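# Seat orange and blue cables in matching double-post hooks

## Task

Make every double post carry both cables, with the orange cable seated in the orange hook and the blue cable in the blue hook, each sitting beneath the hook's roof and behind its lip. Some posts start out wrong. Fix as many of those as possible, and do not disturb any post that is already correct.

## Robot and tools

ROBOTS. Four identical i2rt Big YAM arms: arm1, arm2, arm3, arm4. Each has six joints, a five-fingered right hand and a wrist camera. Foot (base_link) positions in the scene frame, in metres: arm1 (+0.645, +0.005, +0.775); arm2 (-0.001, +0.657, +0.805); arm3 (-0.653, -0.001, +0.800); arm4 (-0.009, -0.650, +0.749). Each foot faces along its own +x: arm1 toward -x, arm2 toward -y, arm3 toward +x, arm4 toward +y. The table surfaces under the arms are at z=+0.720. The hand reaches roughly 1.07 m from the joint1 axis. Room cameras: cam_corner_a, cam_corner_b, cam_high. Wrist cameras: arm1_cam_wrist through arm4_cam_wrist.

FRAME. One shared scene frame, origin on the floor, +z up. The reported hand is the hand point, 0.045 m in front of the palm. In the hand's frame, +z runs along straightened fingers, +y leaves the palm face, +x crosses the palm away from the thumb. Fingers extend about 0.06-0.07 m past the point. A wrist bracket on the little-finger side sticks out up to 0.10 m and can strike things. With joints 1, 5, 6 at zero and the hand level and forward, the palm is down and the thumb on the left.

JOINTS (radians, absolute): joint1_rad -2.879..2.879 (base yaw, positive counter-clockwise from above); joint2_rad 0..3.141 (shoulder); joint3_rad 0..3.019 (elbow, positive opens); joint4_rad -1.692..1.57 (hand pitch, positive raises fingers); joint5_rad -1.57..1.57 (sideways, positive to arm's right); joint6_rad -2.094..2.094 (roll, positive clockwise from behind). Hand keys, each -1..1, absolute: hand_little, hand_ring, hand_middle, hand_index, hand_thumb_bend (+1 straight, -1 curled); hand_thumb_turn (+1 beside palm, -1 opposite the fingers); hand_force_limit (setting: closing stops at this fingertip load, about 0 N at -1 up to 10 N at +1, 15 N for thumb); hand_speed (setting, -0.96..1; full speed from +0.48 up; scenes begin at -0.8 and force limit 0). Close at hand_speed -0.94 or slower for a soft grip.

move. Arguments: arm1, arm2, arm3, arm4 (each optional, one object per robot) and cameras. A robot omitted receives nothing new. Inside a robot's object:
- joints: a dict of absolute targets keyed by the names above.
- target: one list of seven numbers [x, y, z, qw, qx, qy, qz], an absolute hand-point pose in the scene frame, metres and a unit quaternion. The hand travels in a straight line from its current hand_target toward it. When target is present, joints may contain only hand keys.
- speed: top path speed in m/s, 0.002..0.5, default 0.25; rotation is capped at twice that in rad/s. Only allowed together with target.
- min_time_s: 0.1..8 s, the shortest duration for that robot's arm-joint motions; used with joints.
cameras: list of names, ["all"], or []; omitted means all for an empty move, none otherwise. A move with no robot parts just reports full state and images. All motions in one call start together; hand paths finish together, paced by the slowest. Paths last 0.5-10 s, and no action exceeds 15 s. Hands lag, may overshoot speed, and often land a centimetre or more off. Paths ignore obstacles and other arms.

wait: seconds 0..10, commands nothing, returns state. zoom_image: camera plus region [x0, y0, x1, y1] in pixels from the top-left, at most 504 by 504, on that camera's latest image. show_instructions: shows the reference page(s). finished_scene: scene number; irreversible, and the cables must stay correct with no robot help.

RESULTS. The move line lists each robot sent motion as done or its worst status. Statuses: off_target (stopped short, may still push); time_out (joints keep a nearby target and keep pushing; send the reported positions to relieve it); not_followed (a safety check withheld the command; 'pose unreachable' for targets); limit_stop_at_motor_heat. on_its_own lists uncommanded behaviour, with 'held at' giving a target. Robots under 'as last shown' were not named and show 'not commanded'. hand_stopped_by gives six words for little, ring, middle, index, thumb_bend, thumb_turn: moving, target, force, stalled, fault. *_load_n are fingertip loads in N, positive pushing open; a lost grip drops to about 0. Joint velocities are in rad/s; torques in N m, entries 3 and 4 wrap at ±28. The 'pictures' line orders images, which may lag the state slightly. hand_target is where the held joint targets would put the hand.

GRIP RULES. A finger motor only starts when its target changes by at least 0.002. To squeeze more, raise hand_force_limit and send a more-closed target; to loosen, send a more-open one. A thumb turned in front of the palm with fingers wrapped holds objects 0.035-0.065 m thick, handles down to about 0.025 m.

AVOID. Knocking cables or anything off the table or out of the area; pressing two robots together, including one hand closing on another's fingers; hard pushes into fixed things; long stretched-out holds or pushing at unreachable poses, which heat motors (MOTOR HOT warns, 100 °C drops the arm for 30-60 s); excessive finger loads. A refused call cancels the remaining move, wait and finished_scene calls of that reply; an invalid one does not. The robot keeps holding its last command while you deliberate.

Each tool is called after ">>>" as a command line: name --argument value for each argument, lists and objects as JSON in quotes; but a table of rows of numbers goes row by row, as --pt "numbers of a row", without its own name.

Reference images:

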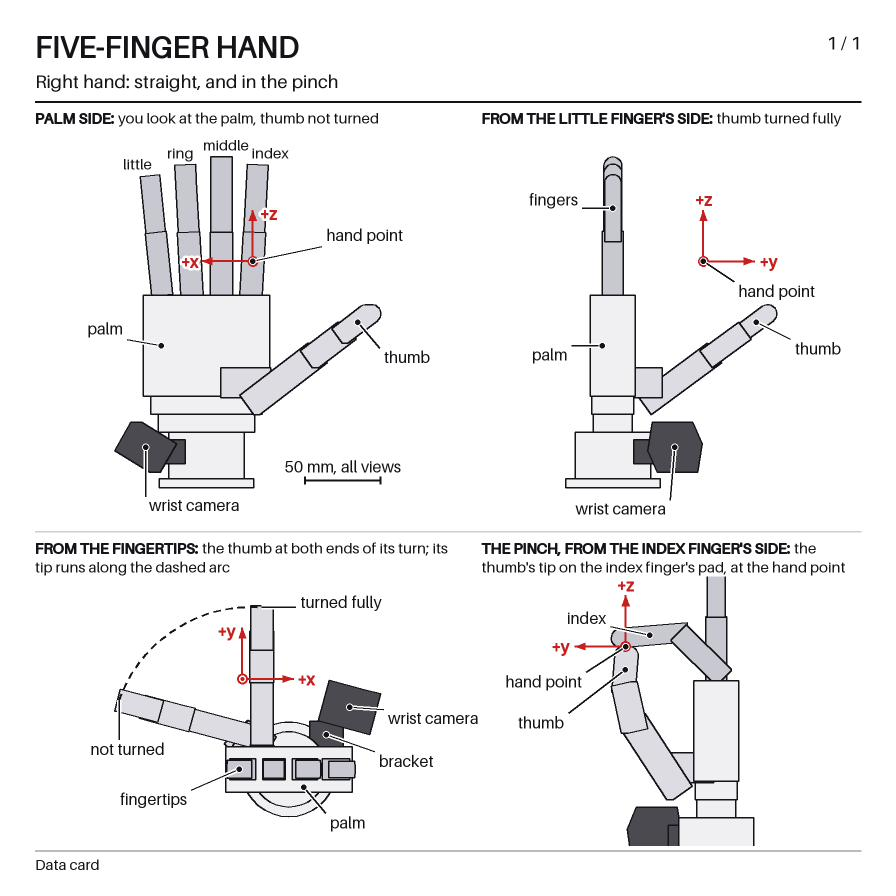

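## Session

>>> move --cameras '["all"]'

>>> zoom_image --camera "cam_corner_a" --region '[0, 0, 336, 400]'

>>> zoom_image --camera "cam_corner_a" --region '[336, 0, 672, 400]'

>>> zoom_image --camera "cam_corner_b" --region '[0, 80, 336, 480]'

>>> zoom_image --camera "cam_corner_b" --region '[336, 80, 672, 480]'

>>> zoom_image --camera "cam_high" --region '[180, 120, 480, 400]'

Scene clock: 0.00 s.
Joint torques (N m): no reading
Heat: arm1: hottest joint3_rad 38 °C; arm2: hottest joint3_rad 36 °C; arm3: hottest joint3_rad 29 °C; arm4: hottest joint3_rad 34 °C.
Joint velocities: within noise
arm1.joint_positions: joint1_rad=-0.101 joint2_rad=+0.618 joint3_rad=+1.410 joint4_rad=-1.166 joint5_rad=-0.048 joint6_rad=-1.339 hand_little=+1.000 hand_ring=+1.000 hand_middle=+1.000 hand_index=+1.000 hand_thumb_turn=+1.000 hand_thumb_bend=+1.000 hand_force_limit=+0.000 hand_speed=-0.800
arm1.joint_status: not commanded
arm1.hand_stopped_by: target,target,target,target,target,target
arm1.little_load_n: 0.0
arm1.ring_load_n: 0.0
arm1.middle_load_n: 0.0
arm1.index_load_n: 0.0
arm1.thumb_bend_load_n: 0.0
arm1.thumb_turn_load_n: 0.0
arm1.hand: x=+0.3923 y=+0.0856 z=+1.3095 quat_wxyz=(-0.558, +0.140, +0.817, -0.048) (m; scene frame)
arm1.hand_target: x=+0.3943 y=+0.0854 z=+1.3195 quat_wxyz=(-0.567, +0.139, +0.811, -0.049) (m; scene frame)
arm1.hand_status: not commanded
arm2.joint_positions: joint1_rad=-0.007 joint2_rad=+0.627 joint3_rad=+1.422 joint4_rad=-1.569 joint5_rad=-0.018 joint6_rad=-0.951 hand_little=+1.000 hand_ring=+1.000 hand_middle=+1.000 hand_index=+1.000 hand_thumb_turn=+1.000 hand_thumb_bend=+1.000 hand_force_limit=+0.000 hand_speed=-0.800
arm2.joint_status: not commanded
arm2.hand_stopped_by: target,target,target,target,target,target
arm2.little_load_n: 0.0
arm2.ring_load_n: 0.0
arm2.middle_load_n: 0.0
arm2.index_load_n: 0.0
arm2.thumb_bend_load_n: 0.0
arm2.thumb_turn_load_n: 0.0
arm2.hand: x=-0.0293 y=+0.4841 z=+1.2546 quat_wxyz=(+0.165, +0.430, -0.815, +0.351) (m; scene frame)
arm2.hand_target: x=-0.0293 y=+0.4839 z=+1.2649 quat_wxyz=(+0.171, +0.427, -0.811, +0.362) (m; scene frame)
arm2.hand_status: not commanded
arm3.joint_positions: joint1_rad=+0.506 joint2_rad=+0.597 joint3_rad=+1.408 joint4_rad=-1.465 joint5_rad=+0.209 joint6_rad=-1.203 hand_little=+1.000 hand_ring=+1.000 hand_middle=+1.000 hand_index=+1.000 hand_thumb_turn=+1.000 hand_thumb_bend=+1.000 hand_force_limit=+0.000 hand_speed=-0.800
arm3.joint_status: not commanded
arm3.hand_stopped_by: target,target,target,target,target,target
arm3.little_load_n: 0.0
arm3.ring_load_n: 0.0
arm3.middle_load_n: 0.0
arm3.index_load_n: 0.0
arm3.thumb_bend_load_n: 0.0
arm3.thumb_turn_load_n: 0.0
arm3.hand: x=-0.4566 y=+0.0108 z=+1.2835 quat_wxyz=(-0.104, +0.891, +0.016, +0.442) (m; scene frame)
arm3.hand_target: x=-0.4570 y=+0.0106 z=+1.2943 quat_wxyz=(-0.110, +0.885, +0.014, +0.453) (m; scene frame)
arm3.hand_status: not commanded
arm4.joint_positions: joint1_rad=-0.431 joint2_rad=+0.631 joint3_rad=+1.327 joint4_rad=-1.415 joint5_rad=+0.194 joint6_rad=-1.248 hand_little=+1.000 hand_ring=+1.000 hand_middle=+1.000 hand_index=+1.000 hand_thumb_turn=+1.000 hand_thumb_bend=+1.000 hand_force_limit=+0.000 hand_speed=-0.800
arm4.joint_status: not commanded
arm4.hand_stopped_by: target,target,target,target,target,target
arm4.little_load_n: 0.0
arm4.ring_load_n: 0.0
arm4.middle_load_n: 0.0
arm4.index_load_n: 0.0
arm4.thumb_bend_load_n: 0.0
arm4.thumb_turn_load_n: 0.0
arm4.hand: x=+0.1493 y=-0.4886 z=+1.1976 quat_wxyz=(-0.214, +0.842, +0.338, +0.362) (m; scene frame)
arm4.hand_target: x=+0.1494 y=-0.4883 z=+1.2104 quat_wxyz=(-0.224, +0.837, +0.334, +0.372) (m; scene frame)
arm4.hand_status: not commanded
pictures: arm1_cam_wrist, arm2_cam_wrist, arm3_cam_wrist, arm4_cam_wrist, cam_corner_a, cam_corner_b, cam_high

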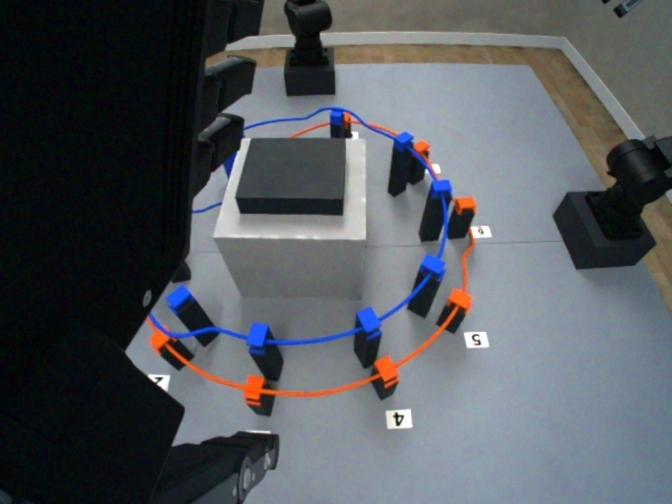

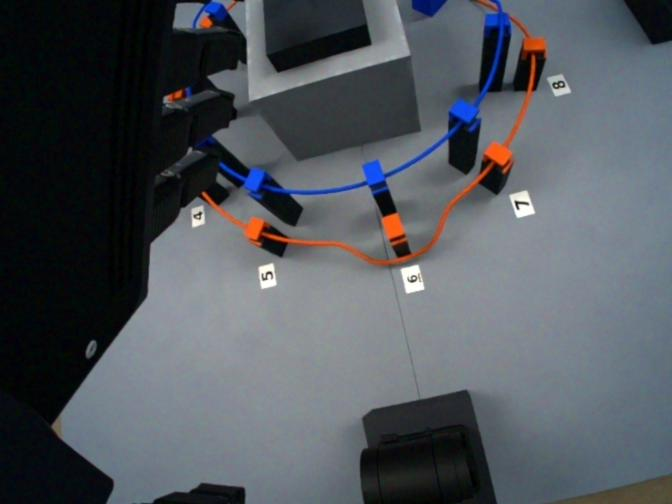

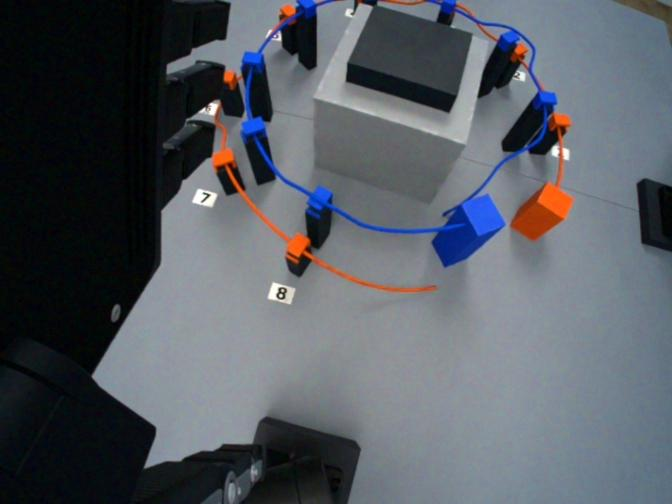

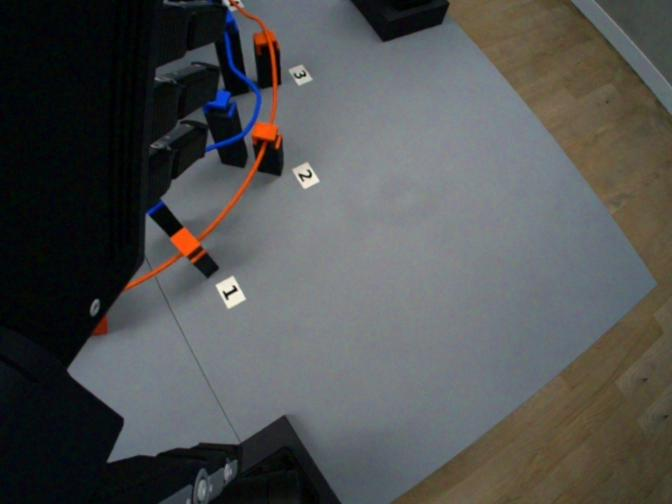

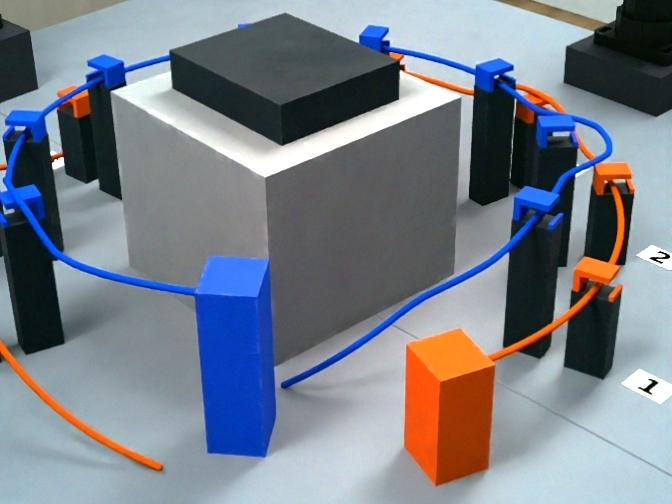

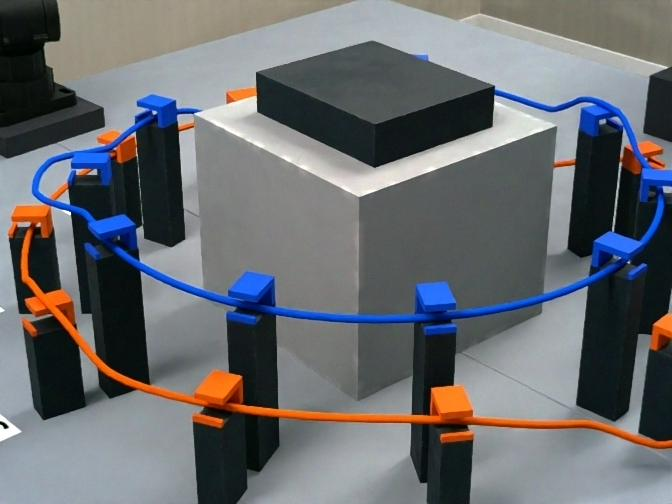

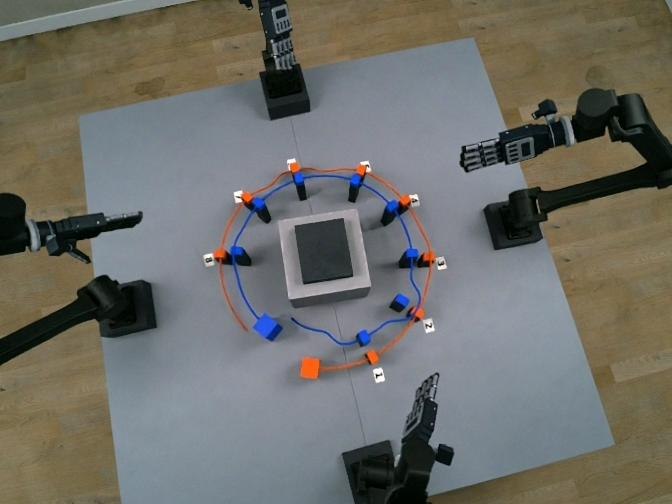

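Scaled by 1.260.

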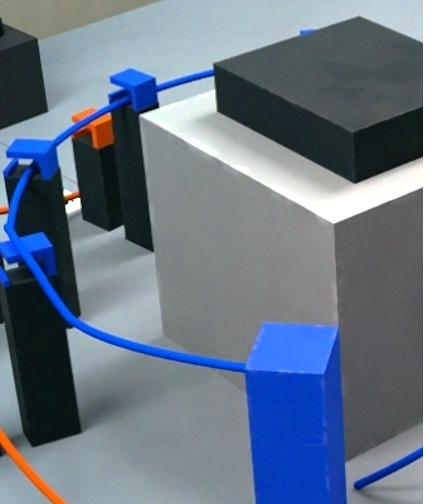

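Scaled by 1.260.

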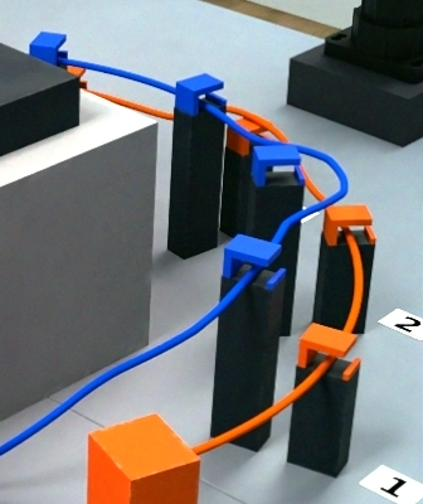

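Scaled by 1.260.

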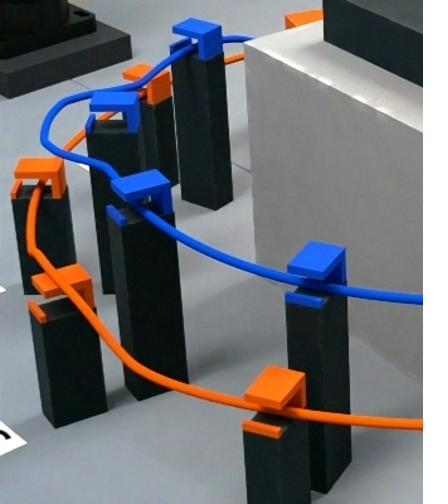

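Scaled by 1.260.

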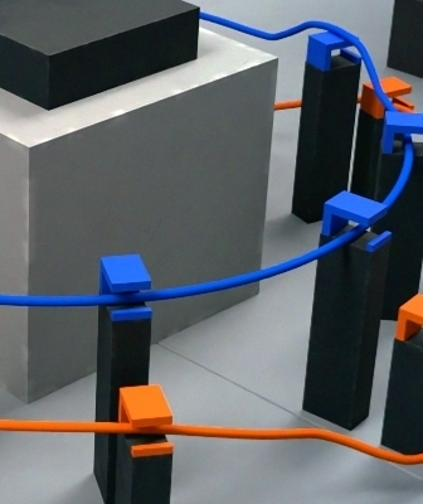

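Scaled by 1.680.

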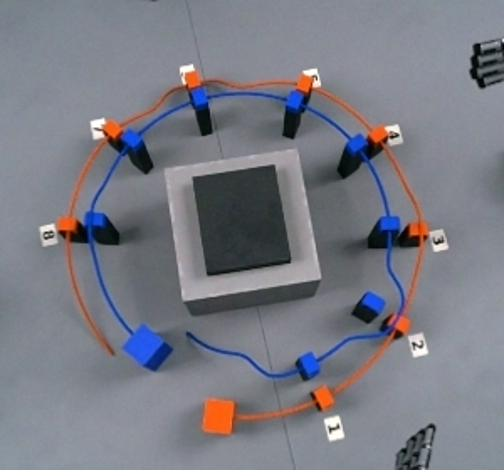

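>>> zoom_image --camera "cam_corner_b" --region '[10, 190, 90, 350]'

>>> zoom_image --camera "cam_corner_b" --region '[60, 130, 150, 270]'

>>> zoom_image --camera "cam_corner_b" --region '[540, 90, 672, 260]'

>>> zoom_image --camera "cam_corner_a" --region '[0, 40, 140, 260]'

>>> zoom_image --camera "cam_corner_a" --region '[460, 40, 640, 320]'

>>> zoom_image --camera "arm2_cam_wrist" --region '[340, 80, 560, 300]'

>>> zoom_image --camera "arm3_cam_wrist" --region '[180, 0, 400, 320]'

>>> zoom_image --camera "cam_corner_b" --region '[180, 260, 500, 480]'

Scaled by 3.150.

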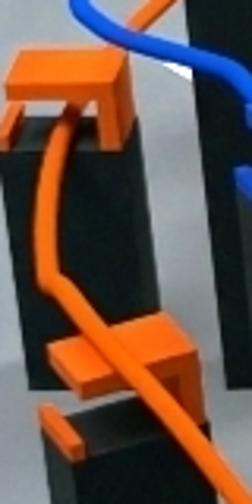

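Scaled by 3.600.

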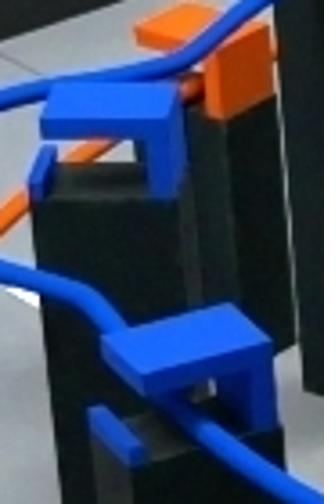

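Scaled by 2.965.

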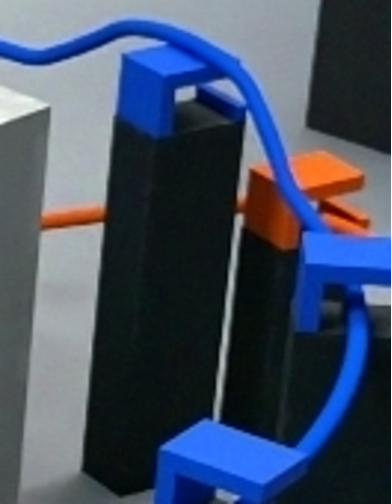

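Scaled by 2.291.

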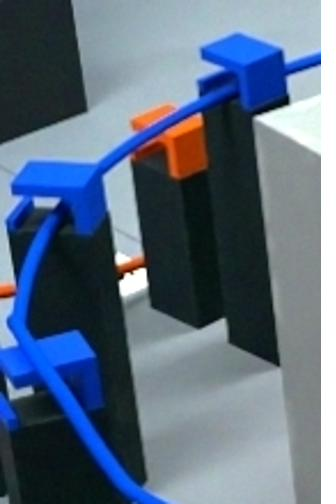

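Scaled by 1.800.

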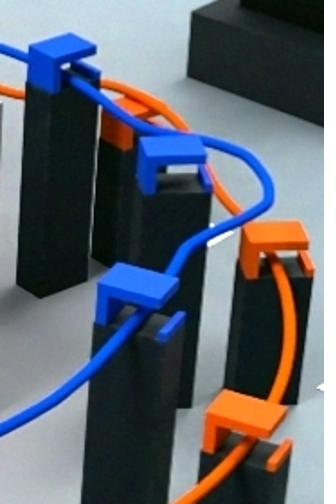

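Scaled by 2.291 from the camera's 672x504 image, which has a finer 960x720 frame.

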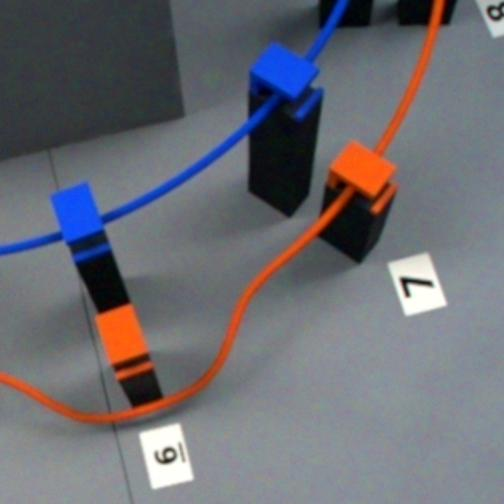

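Scaled by 1.575 from the camera's 672x504 image, which has a finer 960x720 frame.

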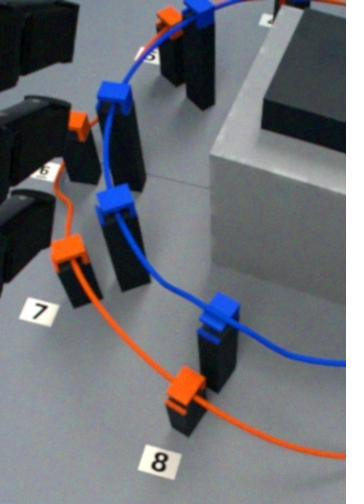

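Scaled by 1.575.

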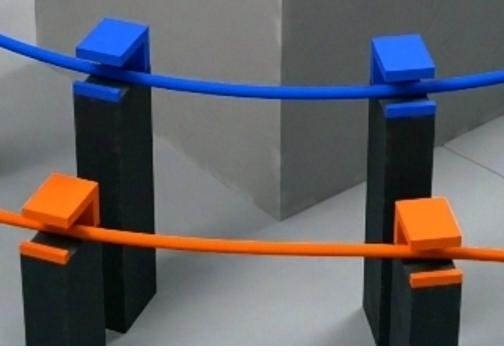

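>>> zoom_image --camera "cam_high" --region '[225, 145, 375, 255]'

>>> zoom_image --camera "cam_high" --region '[340, 180, 460, 360]'

>>> zoom_image --camera "arm2_cam_wrist" --region '[230, 140, 530, 290]'

>>> zoom_image --camera "cam_corner_b" --region '[500, 280, 672, 460]'

>>> zoom_image --camera "arm1_cam_wrist" --region '[320, 90, 520, 350]'

Scaled by 3.360.

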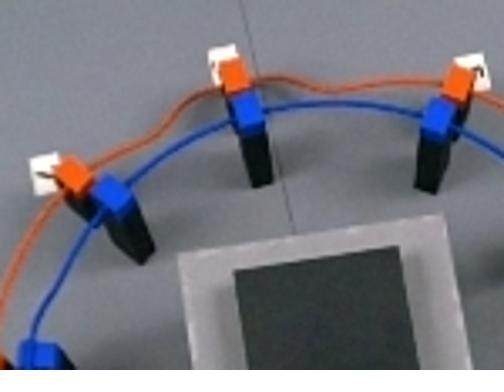

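Scaled by 2.800.

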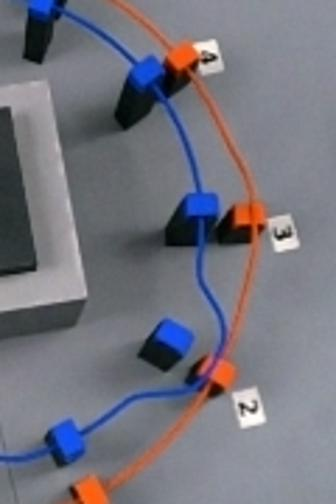

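Scaled by 1.680 from the camera's 672x504 image, which has a finer 960x720 frame.

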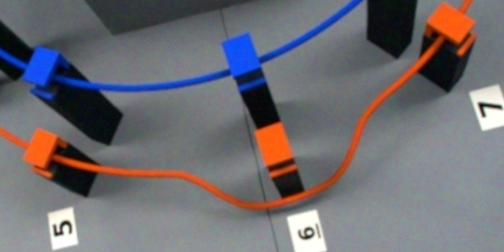

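Scaled by 2.800.

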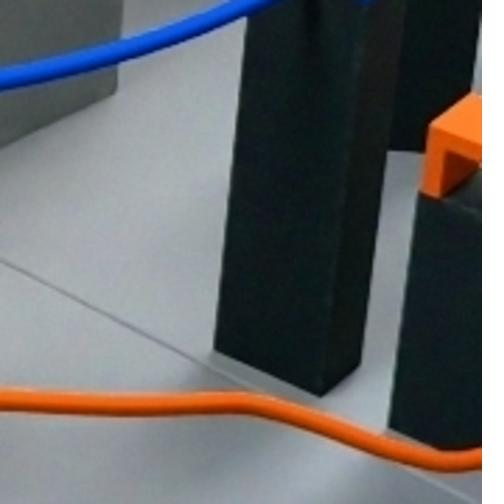

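Scaled by 1.938 from the camera's 672x504 image, which has a finer 960x720 frame.

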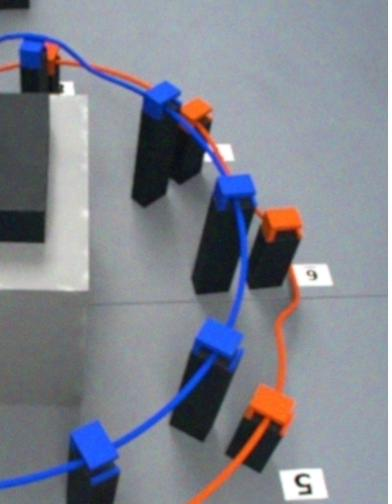

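>>> move --arm3 '{"target": [-0.0768, 0.4345, 0.84, 0, 0.9987, 0.0506, 0], "speed": 0.4, "joints": {"hand_index": 0.0, "hand_little": 0.0, "hand_middle": -1, "hand_ring": -1, "hand_thumb_bend": 0.0, "hand_speed": -0.2}}' --arm4 '{"target": [0.391, -0.043, 0.88, -0.1539, 0.6172, -0.7487, 0.1867], "speed": 0.4, "joints": {"hand_index": -0.5, "hand_little": -0.5, "hand_thumb_bend": 0.0, "hand_speed": -0.2}}' --cameras '["all"]'

Scene clock: 649.70 s.
Joint torques (N m): arm1=[0.97 3.43 7.97 2.74 -0.06 -0.02] | arm2=[0.03 3.31 9.78 1.89 -0.08 -0.01] | arm3=[2.2 -24 10.8 -0.05 -0.11 -0.03] | arm4=[0.09 -14.27 11.63 0.08 0.27 0.16]
Heat: arm1: hottest joint3_rad 46 °C; arm2: hottest joint3_rad 42 °C; arm3: hottest joint3_rad 37 °C; arm4: hottest joint3_rad 41 °C.
move: arm3 off_target; arm4 off_target
Joint velocities: within noise
arm1, arm2: as last shown
arm3.joint_positions: joint1_rad=+0.678 joint2_rad=+2.654 joint3_rad=+2.764 joint4_rad=-1.673 joint5_rad=+0.002 joint6_rad=-0.992 hand_little=+0.000 hand_ring=-1.000 hand_middle=-1.000 hand_index=+0.000 hand_thumb_turn=+1.000 hand_thumb_bend=+0.000 hand_force_limit=+0.000 hand_speed=-0.200
arm3.joint_status: all done
arm3.hand_stopped_by: target,target,target,target,target,target
arm3.little_load_n: 0.0
arm3.ring_load_n: 0.0
arm3.middle_load_n: 0.0
arm3.index_load_n: 0.0
arm3.thumb_bend_load_n: 0.0
arm3.thumb_turn_load_n: 0.0
arm3.hand: x=-0.0782 y=+0.4195 z=+0.8276 quat_wxyz=(-0.003, +0.999, +0.051, +0.008) (m; scene frame)
arm3.hand_target: x=-0.0781 y=+0.4334 z=+0.8398 quat_wxyz=(-0.016, +0.998, +0.054, +0.022) (m; scene frame)
arm3.hand_status: off_target (0.020 m and 1.0 deg from the pose sent, 0.721 m and 54.1 deg at the start; a joint's target at an end of its range on 24 of 127 steps)
arm4.joint_positions: joint1_rad=-0.573 joint2_rad=+2.137 joint3_rad=+2.087 joint4_rad=-1.363 joint5_rad=+0.454 joint6_rad=+1.158 hand_little=-0.500 hand_ring=+1.000 hand_middle=+1.000 hand_index=-0.500 hand_thumb_turn=+1.000 hand_thumb_bend=+0.000 hand_force_limit=+0.000 hand_speed=-0.200
arm4.joint_status: all done
arm4.hand_stopped_by: target,target,target,target,target,target
arm4.little_load_n: 0.0
arm4.ring_load_n: 0.0
arm4.middle_load_n: 0.0
arm4.index_load_n: 0.0
arm4.thumb_bend_load_n: 0.0
arm4.thumb_turn_load_n: 0.0
arm4.hand: x=+0.3783 y=-0.0525 z=+0.8687 quat_wxyz=(-0.141, +0.628, -0.741, +0.192) (m; scene frame)
arm4.hand_target: x=+0.3905 y=-0.0437 z=+0.8800 quat_wxyz=(-0.155, +0.617, -0.748, +0.186) (m; scene frame)
arm4.hand_status: off_target (0.019 m and 2.2 deg from the pose sent, 0.598 m and 136.9 deg at the start)
pictures: arm1_cam_wrist, arm2_cam_wrist, arm3_cam_wrist, arm4_cam_wrist, cam_corner_a, cam_corner_b, cam_high

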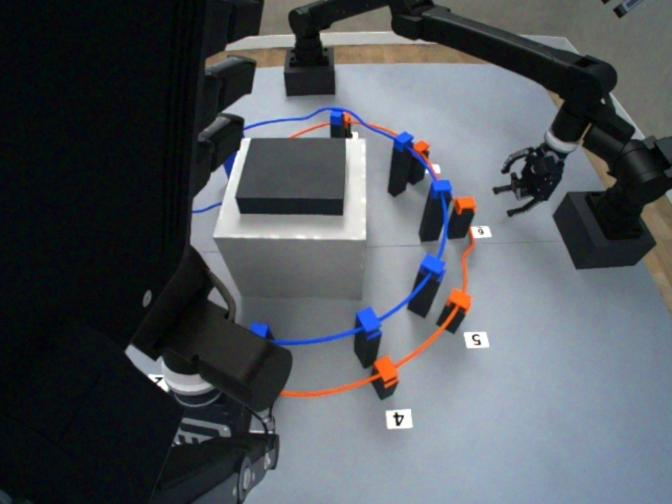

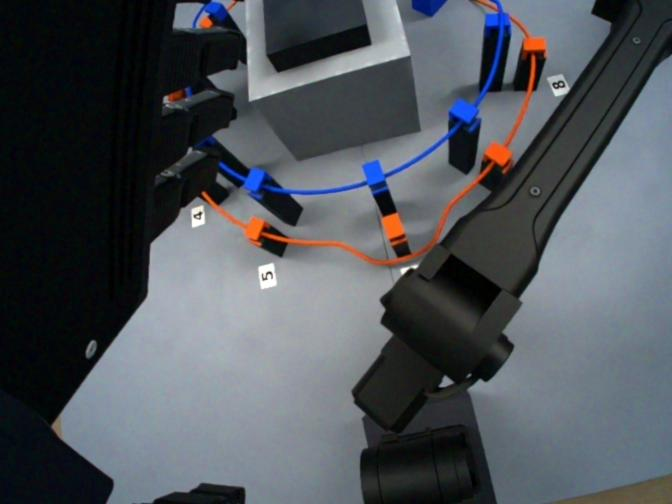

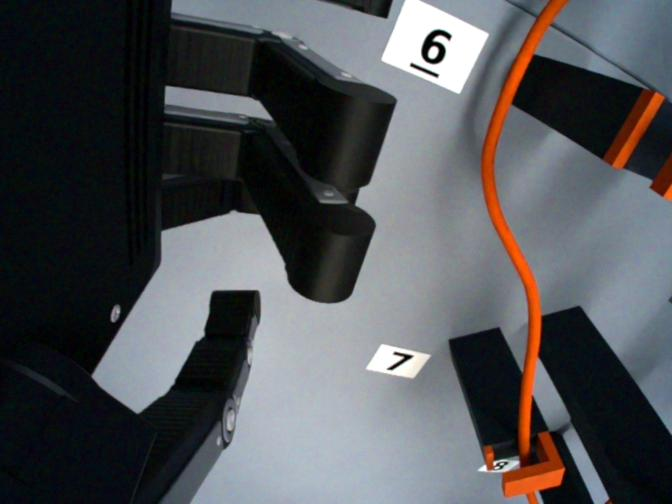

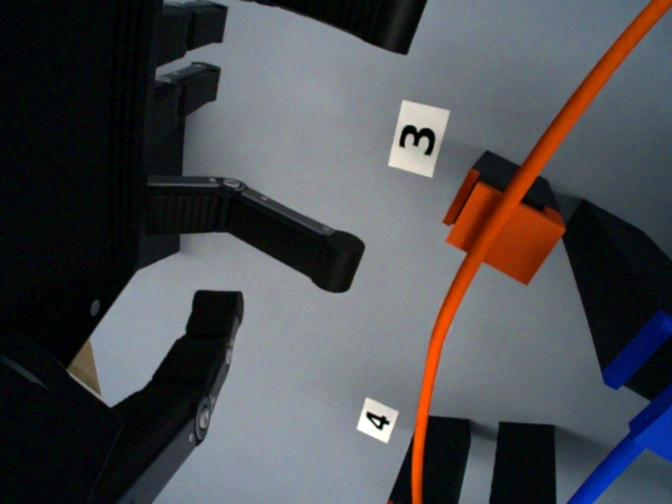

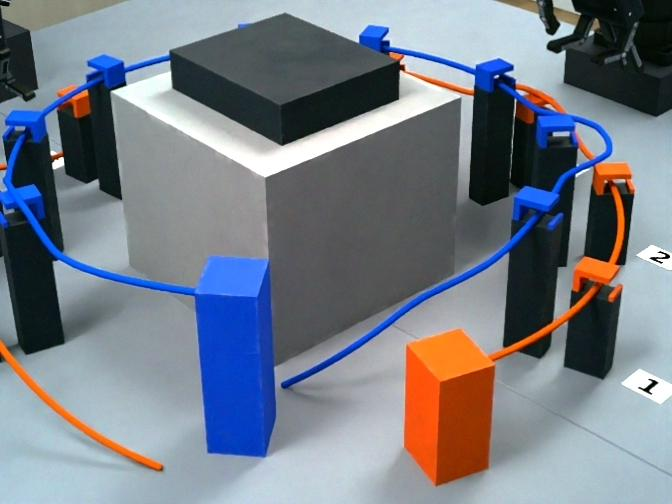

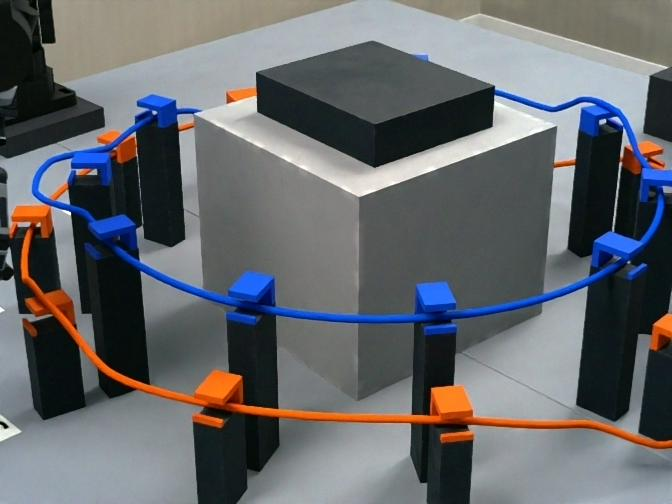

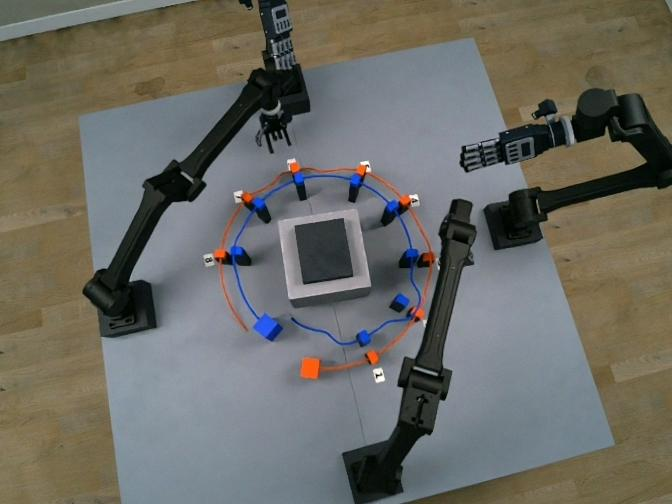

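>>> zoom_image --camera "cam_high" --region '[235, 90, 335, 200]'

>>> zoom_image --camera "arm1_cam_wrist" --region '[420, 90, 640, 320]'

>>> zoom_image --camera "cam_corner_a" --region '[0, 20, 120, 180]'

>>> zoom_image --camera "cam_corner_b" --region '[0, 180, 100, 420]'

Scaled by 4.582.

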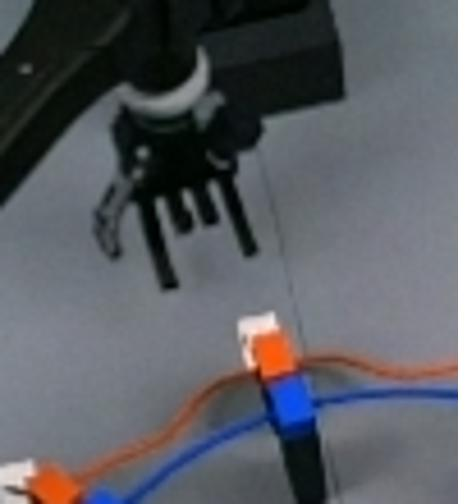

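Scaled by 2.191 from the camera's 672x504 image, which has a finer 960x720 frame.

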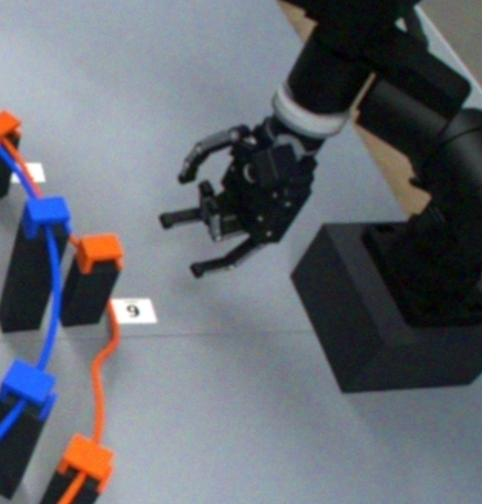

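Scaled by 3.150.

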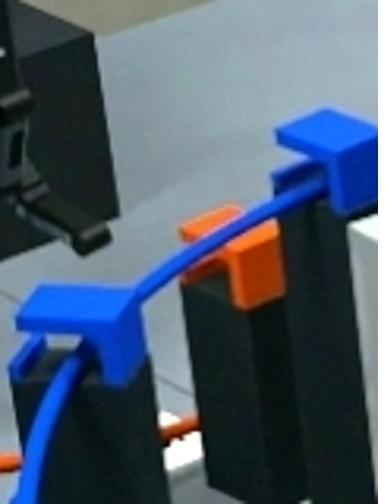

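Scaled by 2.100.

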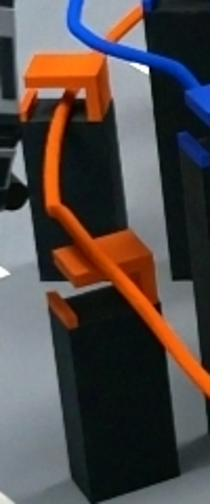

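>>> move --arm3 '{"target": [-0.056, 0.402, 0.777, 0, 0.9999, 0.0157, 0], "speed": 0.12}' --arm4 '{"target": [0.3905, -0.0235, 0.812, -0.1539, 0.6172, -0.7487, 0.1867], "speed": 0.12}' --cameras '["arm3_cam_wrist", "arm4_cam_wrist", "cam_corner_a", "cam_corner_b", "cam_high", "arm1_cam_wrist"]'

>>> zoom_image --camera "cam_corner_a" --region '[0, 60, 130, 190]'

>>> zoom_image --camera "cam_corner_b" --region '[0, 190, 120, 350]'

>>> zoom_image --camera "cam_high" --region '[245, 110, 335, 200]'

Scene clock: 830.77 s.
Joint torques (N m): arm1=[1.08 3.49 7.97 2.73 -0.06 -0.02] | arm2=[-0.21 3.25 9.81 1.96 -0.06 -0.01] | arm3=[0.21 -24.12 10.84 -0.08 -0.11 0.04] | arm4=[1.61 -15.21 8.62 1.14 0.37 0.18]
Heat: arm1: hottest joint3_rad 46 °C; arm2: hottest joint3_rad 42 °C; arm3: hottest joint3_rad 42 °C; arm4: hottest joint3_rad 51 °C.
move: arm3 off_target; arm4 off_target
Joint velocities: within noise
arm1, arm2: as last shown
arm1.index_load_n: 0.5
arm3.joint_positions: joint1_rad=+0.650 joint2_rad=+2.744 joint3_rad=+2.770 joint4_rad=-1.644 joint5_rad=+0.000 joint6_rad=-0.975 hand_little=+0.000 hand_ring=-1.000 hand_middle=-1.000 hand_index=+0.000 hand_thumb_turn=+1.000 hand_thumb_bend=+0.000 hand_force_limit=+0.000 hand_speed=-0.200
arm3.joint_status: not commanded
arm3.hand_stopped_by: target,target,target,target,target,target
arm3.little_load_n: 0.0
arm3.ring_load_n: 0.0
arm3.middle_load_n: 0.0
arm3.index_load_n: 0.0
arm3.thumb_bend_load_n: 0.0
arm3.thumb_turn_load_n: 0.0
arm3.hand: x=-0.0702 y=+0.4021 z=+0.7658 quat_wxyz=(+0.012, +0.999, +0.028, -0.015) (m; scene frame)
arm3.hand_target: x=-0.0567 y=+0.4013 z=+0.7771 quat_wxyz=(-0.001, +1.000, +0.016, +0.002) (m; scene frame)
arm3.hand_status: off_target (0.018 m and 2.6 deg from the pose sent, 0.058 m and 4.2 deg at the start)
arm4.joint_positions: joint1_rad=-0.573 joint2_rad=+2.224 joint3_rad=+2.087 joint4_rad=-1.276 joint5_rad=+0.454 joint6_rad=+1.176 hand_little=-0.500 hand_ring=+1.000 hand_middle=+1.000 hand_index=-0.500 hand_thumb_turn=+1.000 hand_thumb_bend=+0.000 hand_force_limit=+0.000 hand_speed=-0.200
arm4.joint_status: not commanded
arm4.hand_stopped_by: target,target,target,target,target,target
arm4.little_load_n: 0.0
arm4.ring_load_n: 0.0
arm4.middle_load_n: 0.0
arm4.index_load_n: 0.0
arm4.thumb_bend_load_n: 0.0
arm4.thumb_turn_load_n: 0.0
arm4.hand: x=+0.3897 y=-0.0341 z=+0.8121 quat_wxyz=(-0.143, +0.622, -0.746, +0.190) (m; scene frame)
arm4.hand_target: x=+0.3902 y=-0.0237 z=+0.8120 quat_wxyz=(-0.154, +0.617, -0.749, +0.187) (m; scene frame)
arm4.hand_status: off_target (0.011 m and 1.4 deg from the pose sent, 0.065 m and 2.2 deg at the start)
pictures: arm1_cam_wrist, arm3_cam_wrist, arm4_cam_wrist, cam_corner_a, cam_corner_b, cam_high

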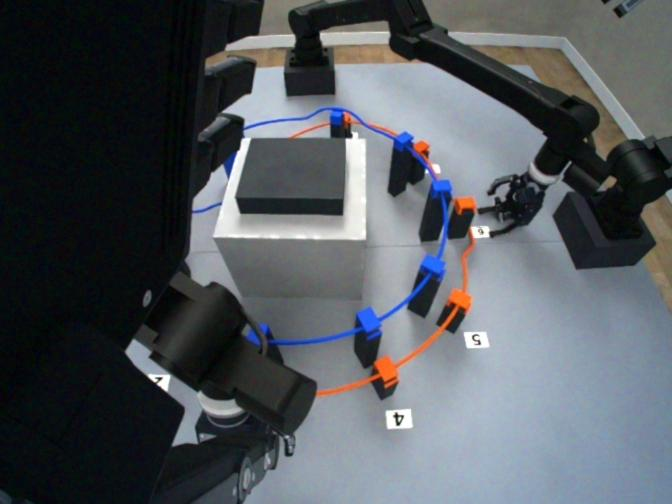

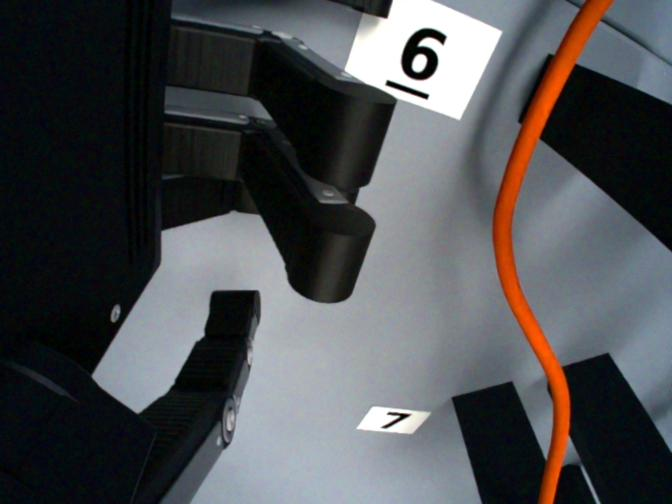

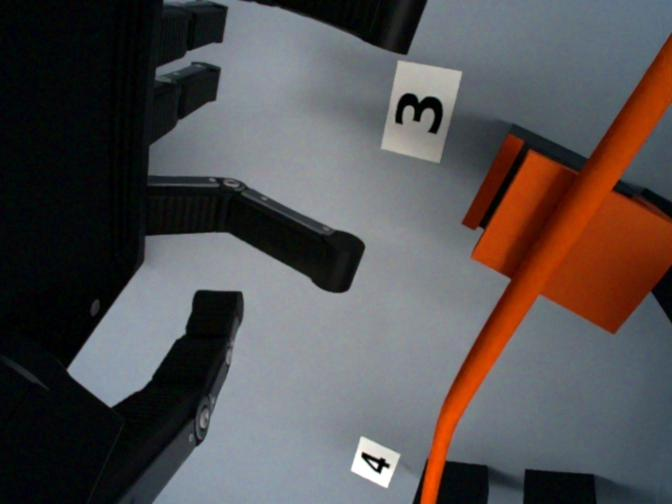

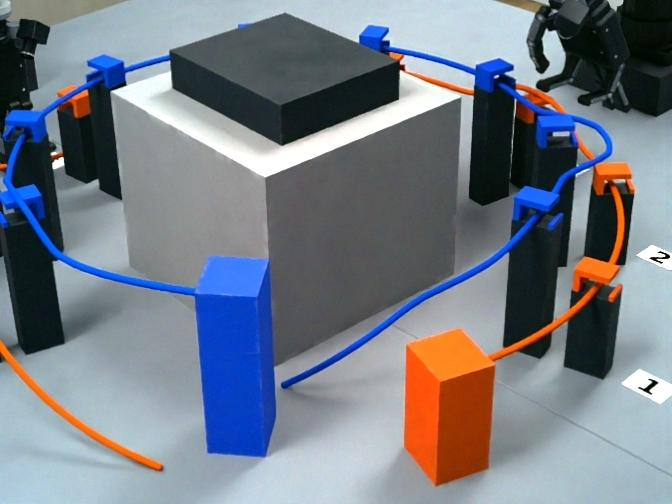

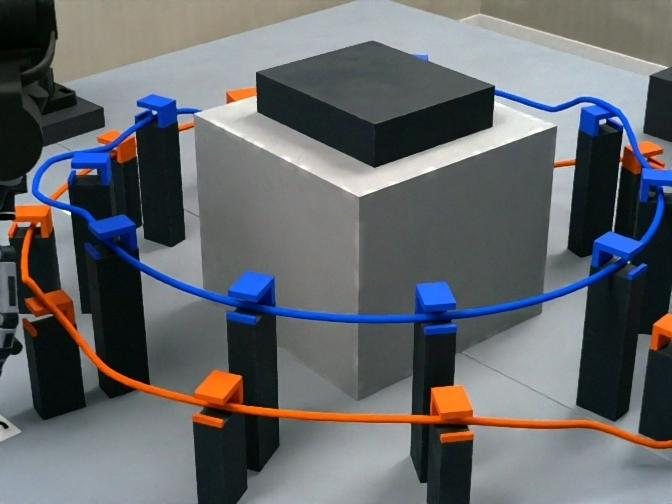

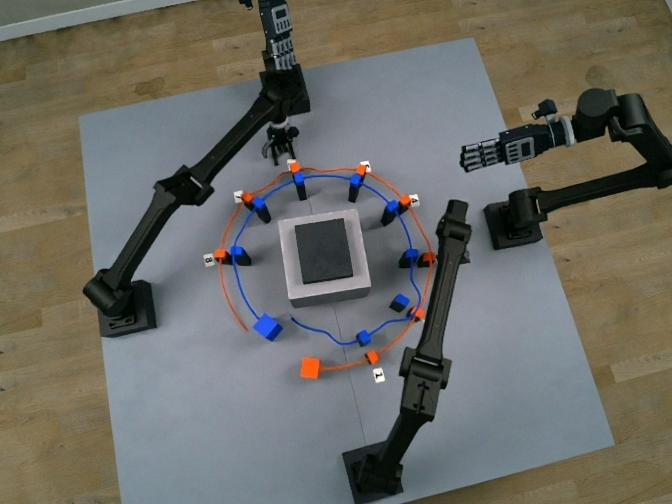

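Scaled by 3.877.

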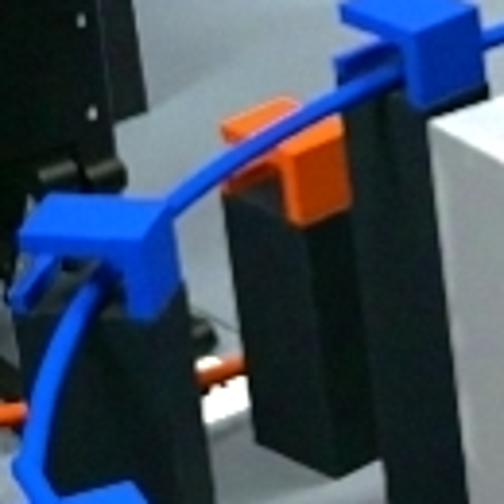

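Scaled by 3.150.

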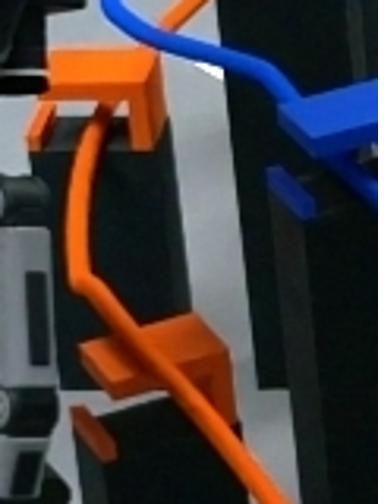

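Scaled by 5.600.

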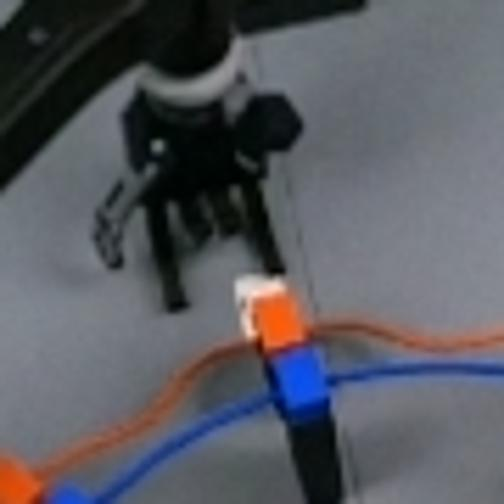

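>>> zoom_image --camera "arm1_cam_wrist" --region '[440, 160, 570, 260]'

>>> zoom_image --camera "cam_corner_a" --region '[30, 110, 110, 200]'

>>> zoom_image --camera "cam_corner_a" --region '[480, 0, 672, 220]'

Scaled by 3.877 from the camera's 672x504 image, which has a finer 960x720 frame.

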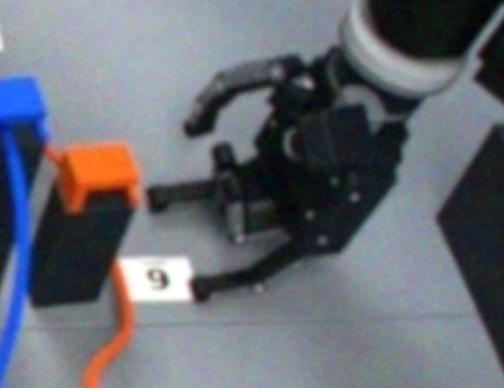

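Scaled by 5.600.

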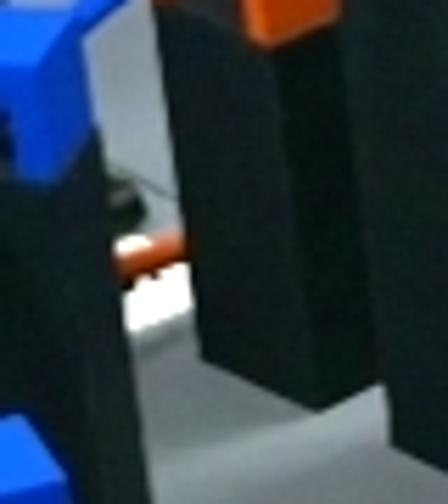

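Scaled by 2.291.

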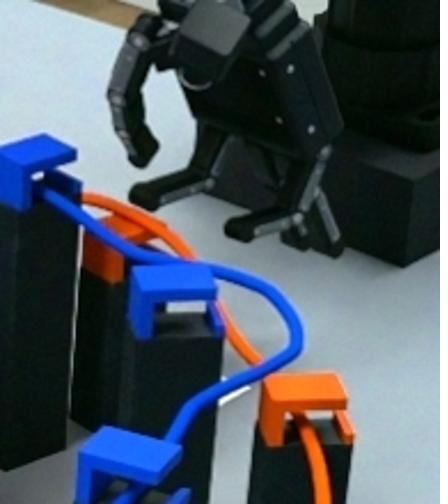

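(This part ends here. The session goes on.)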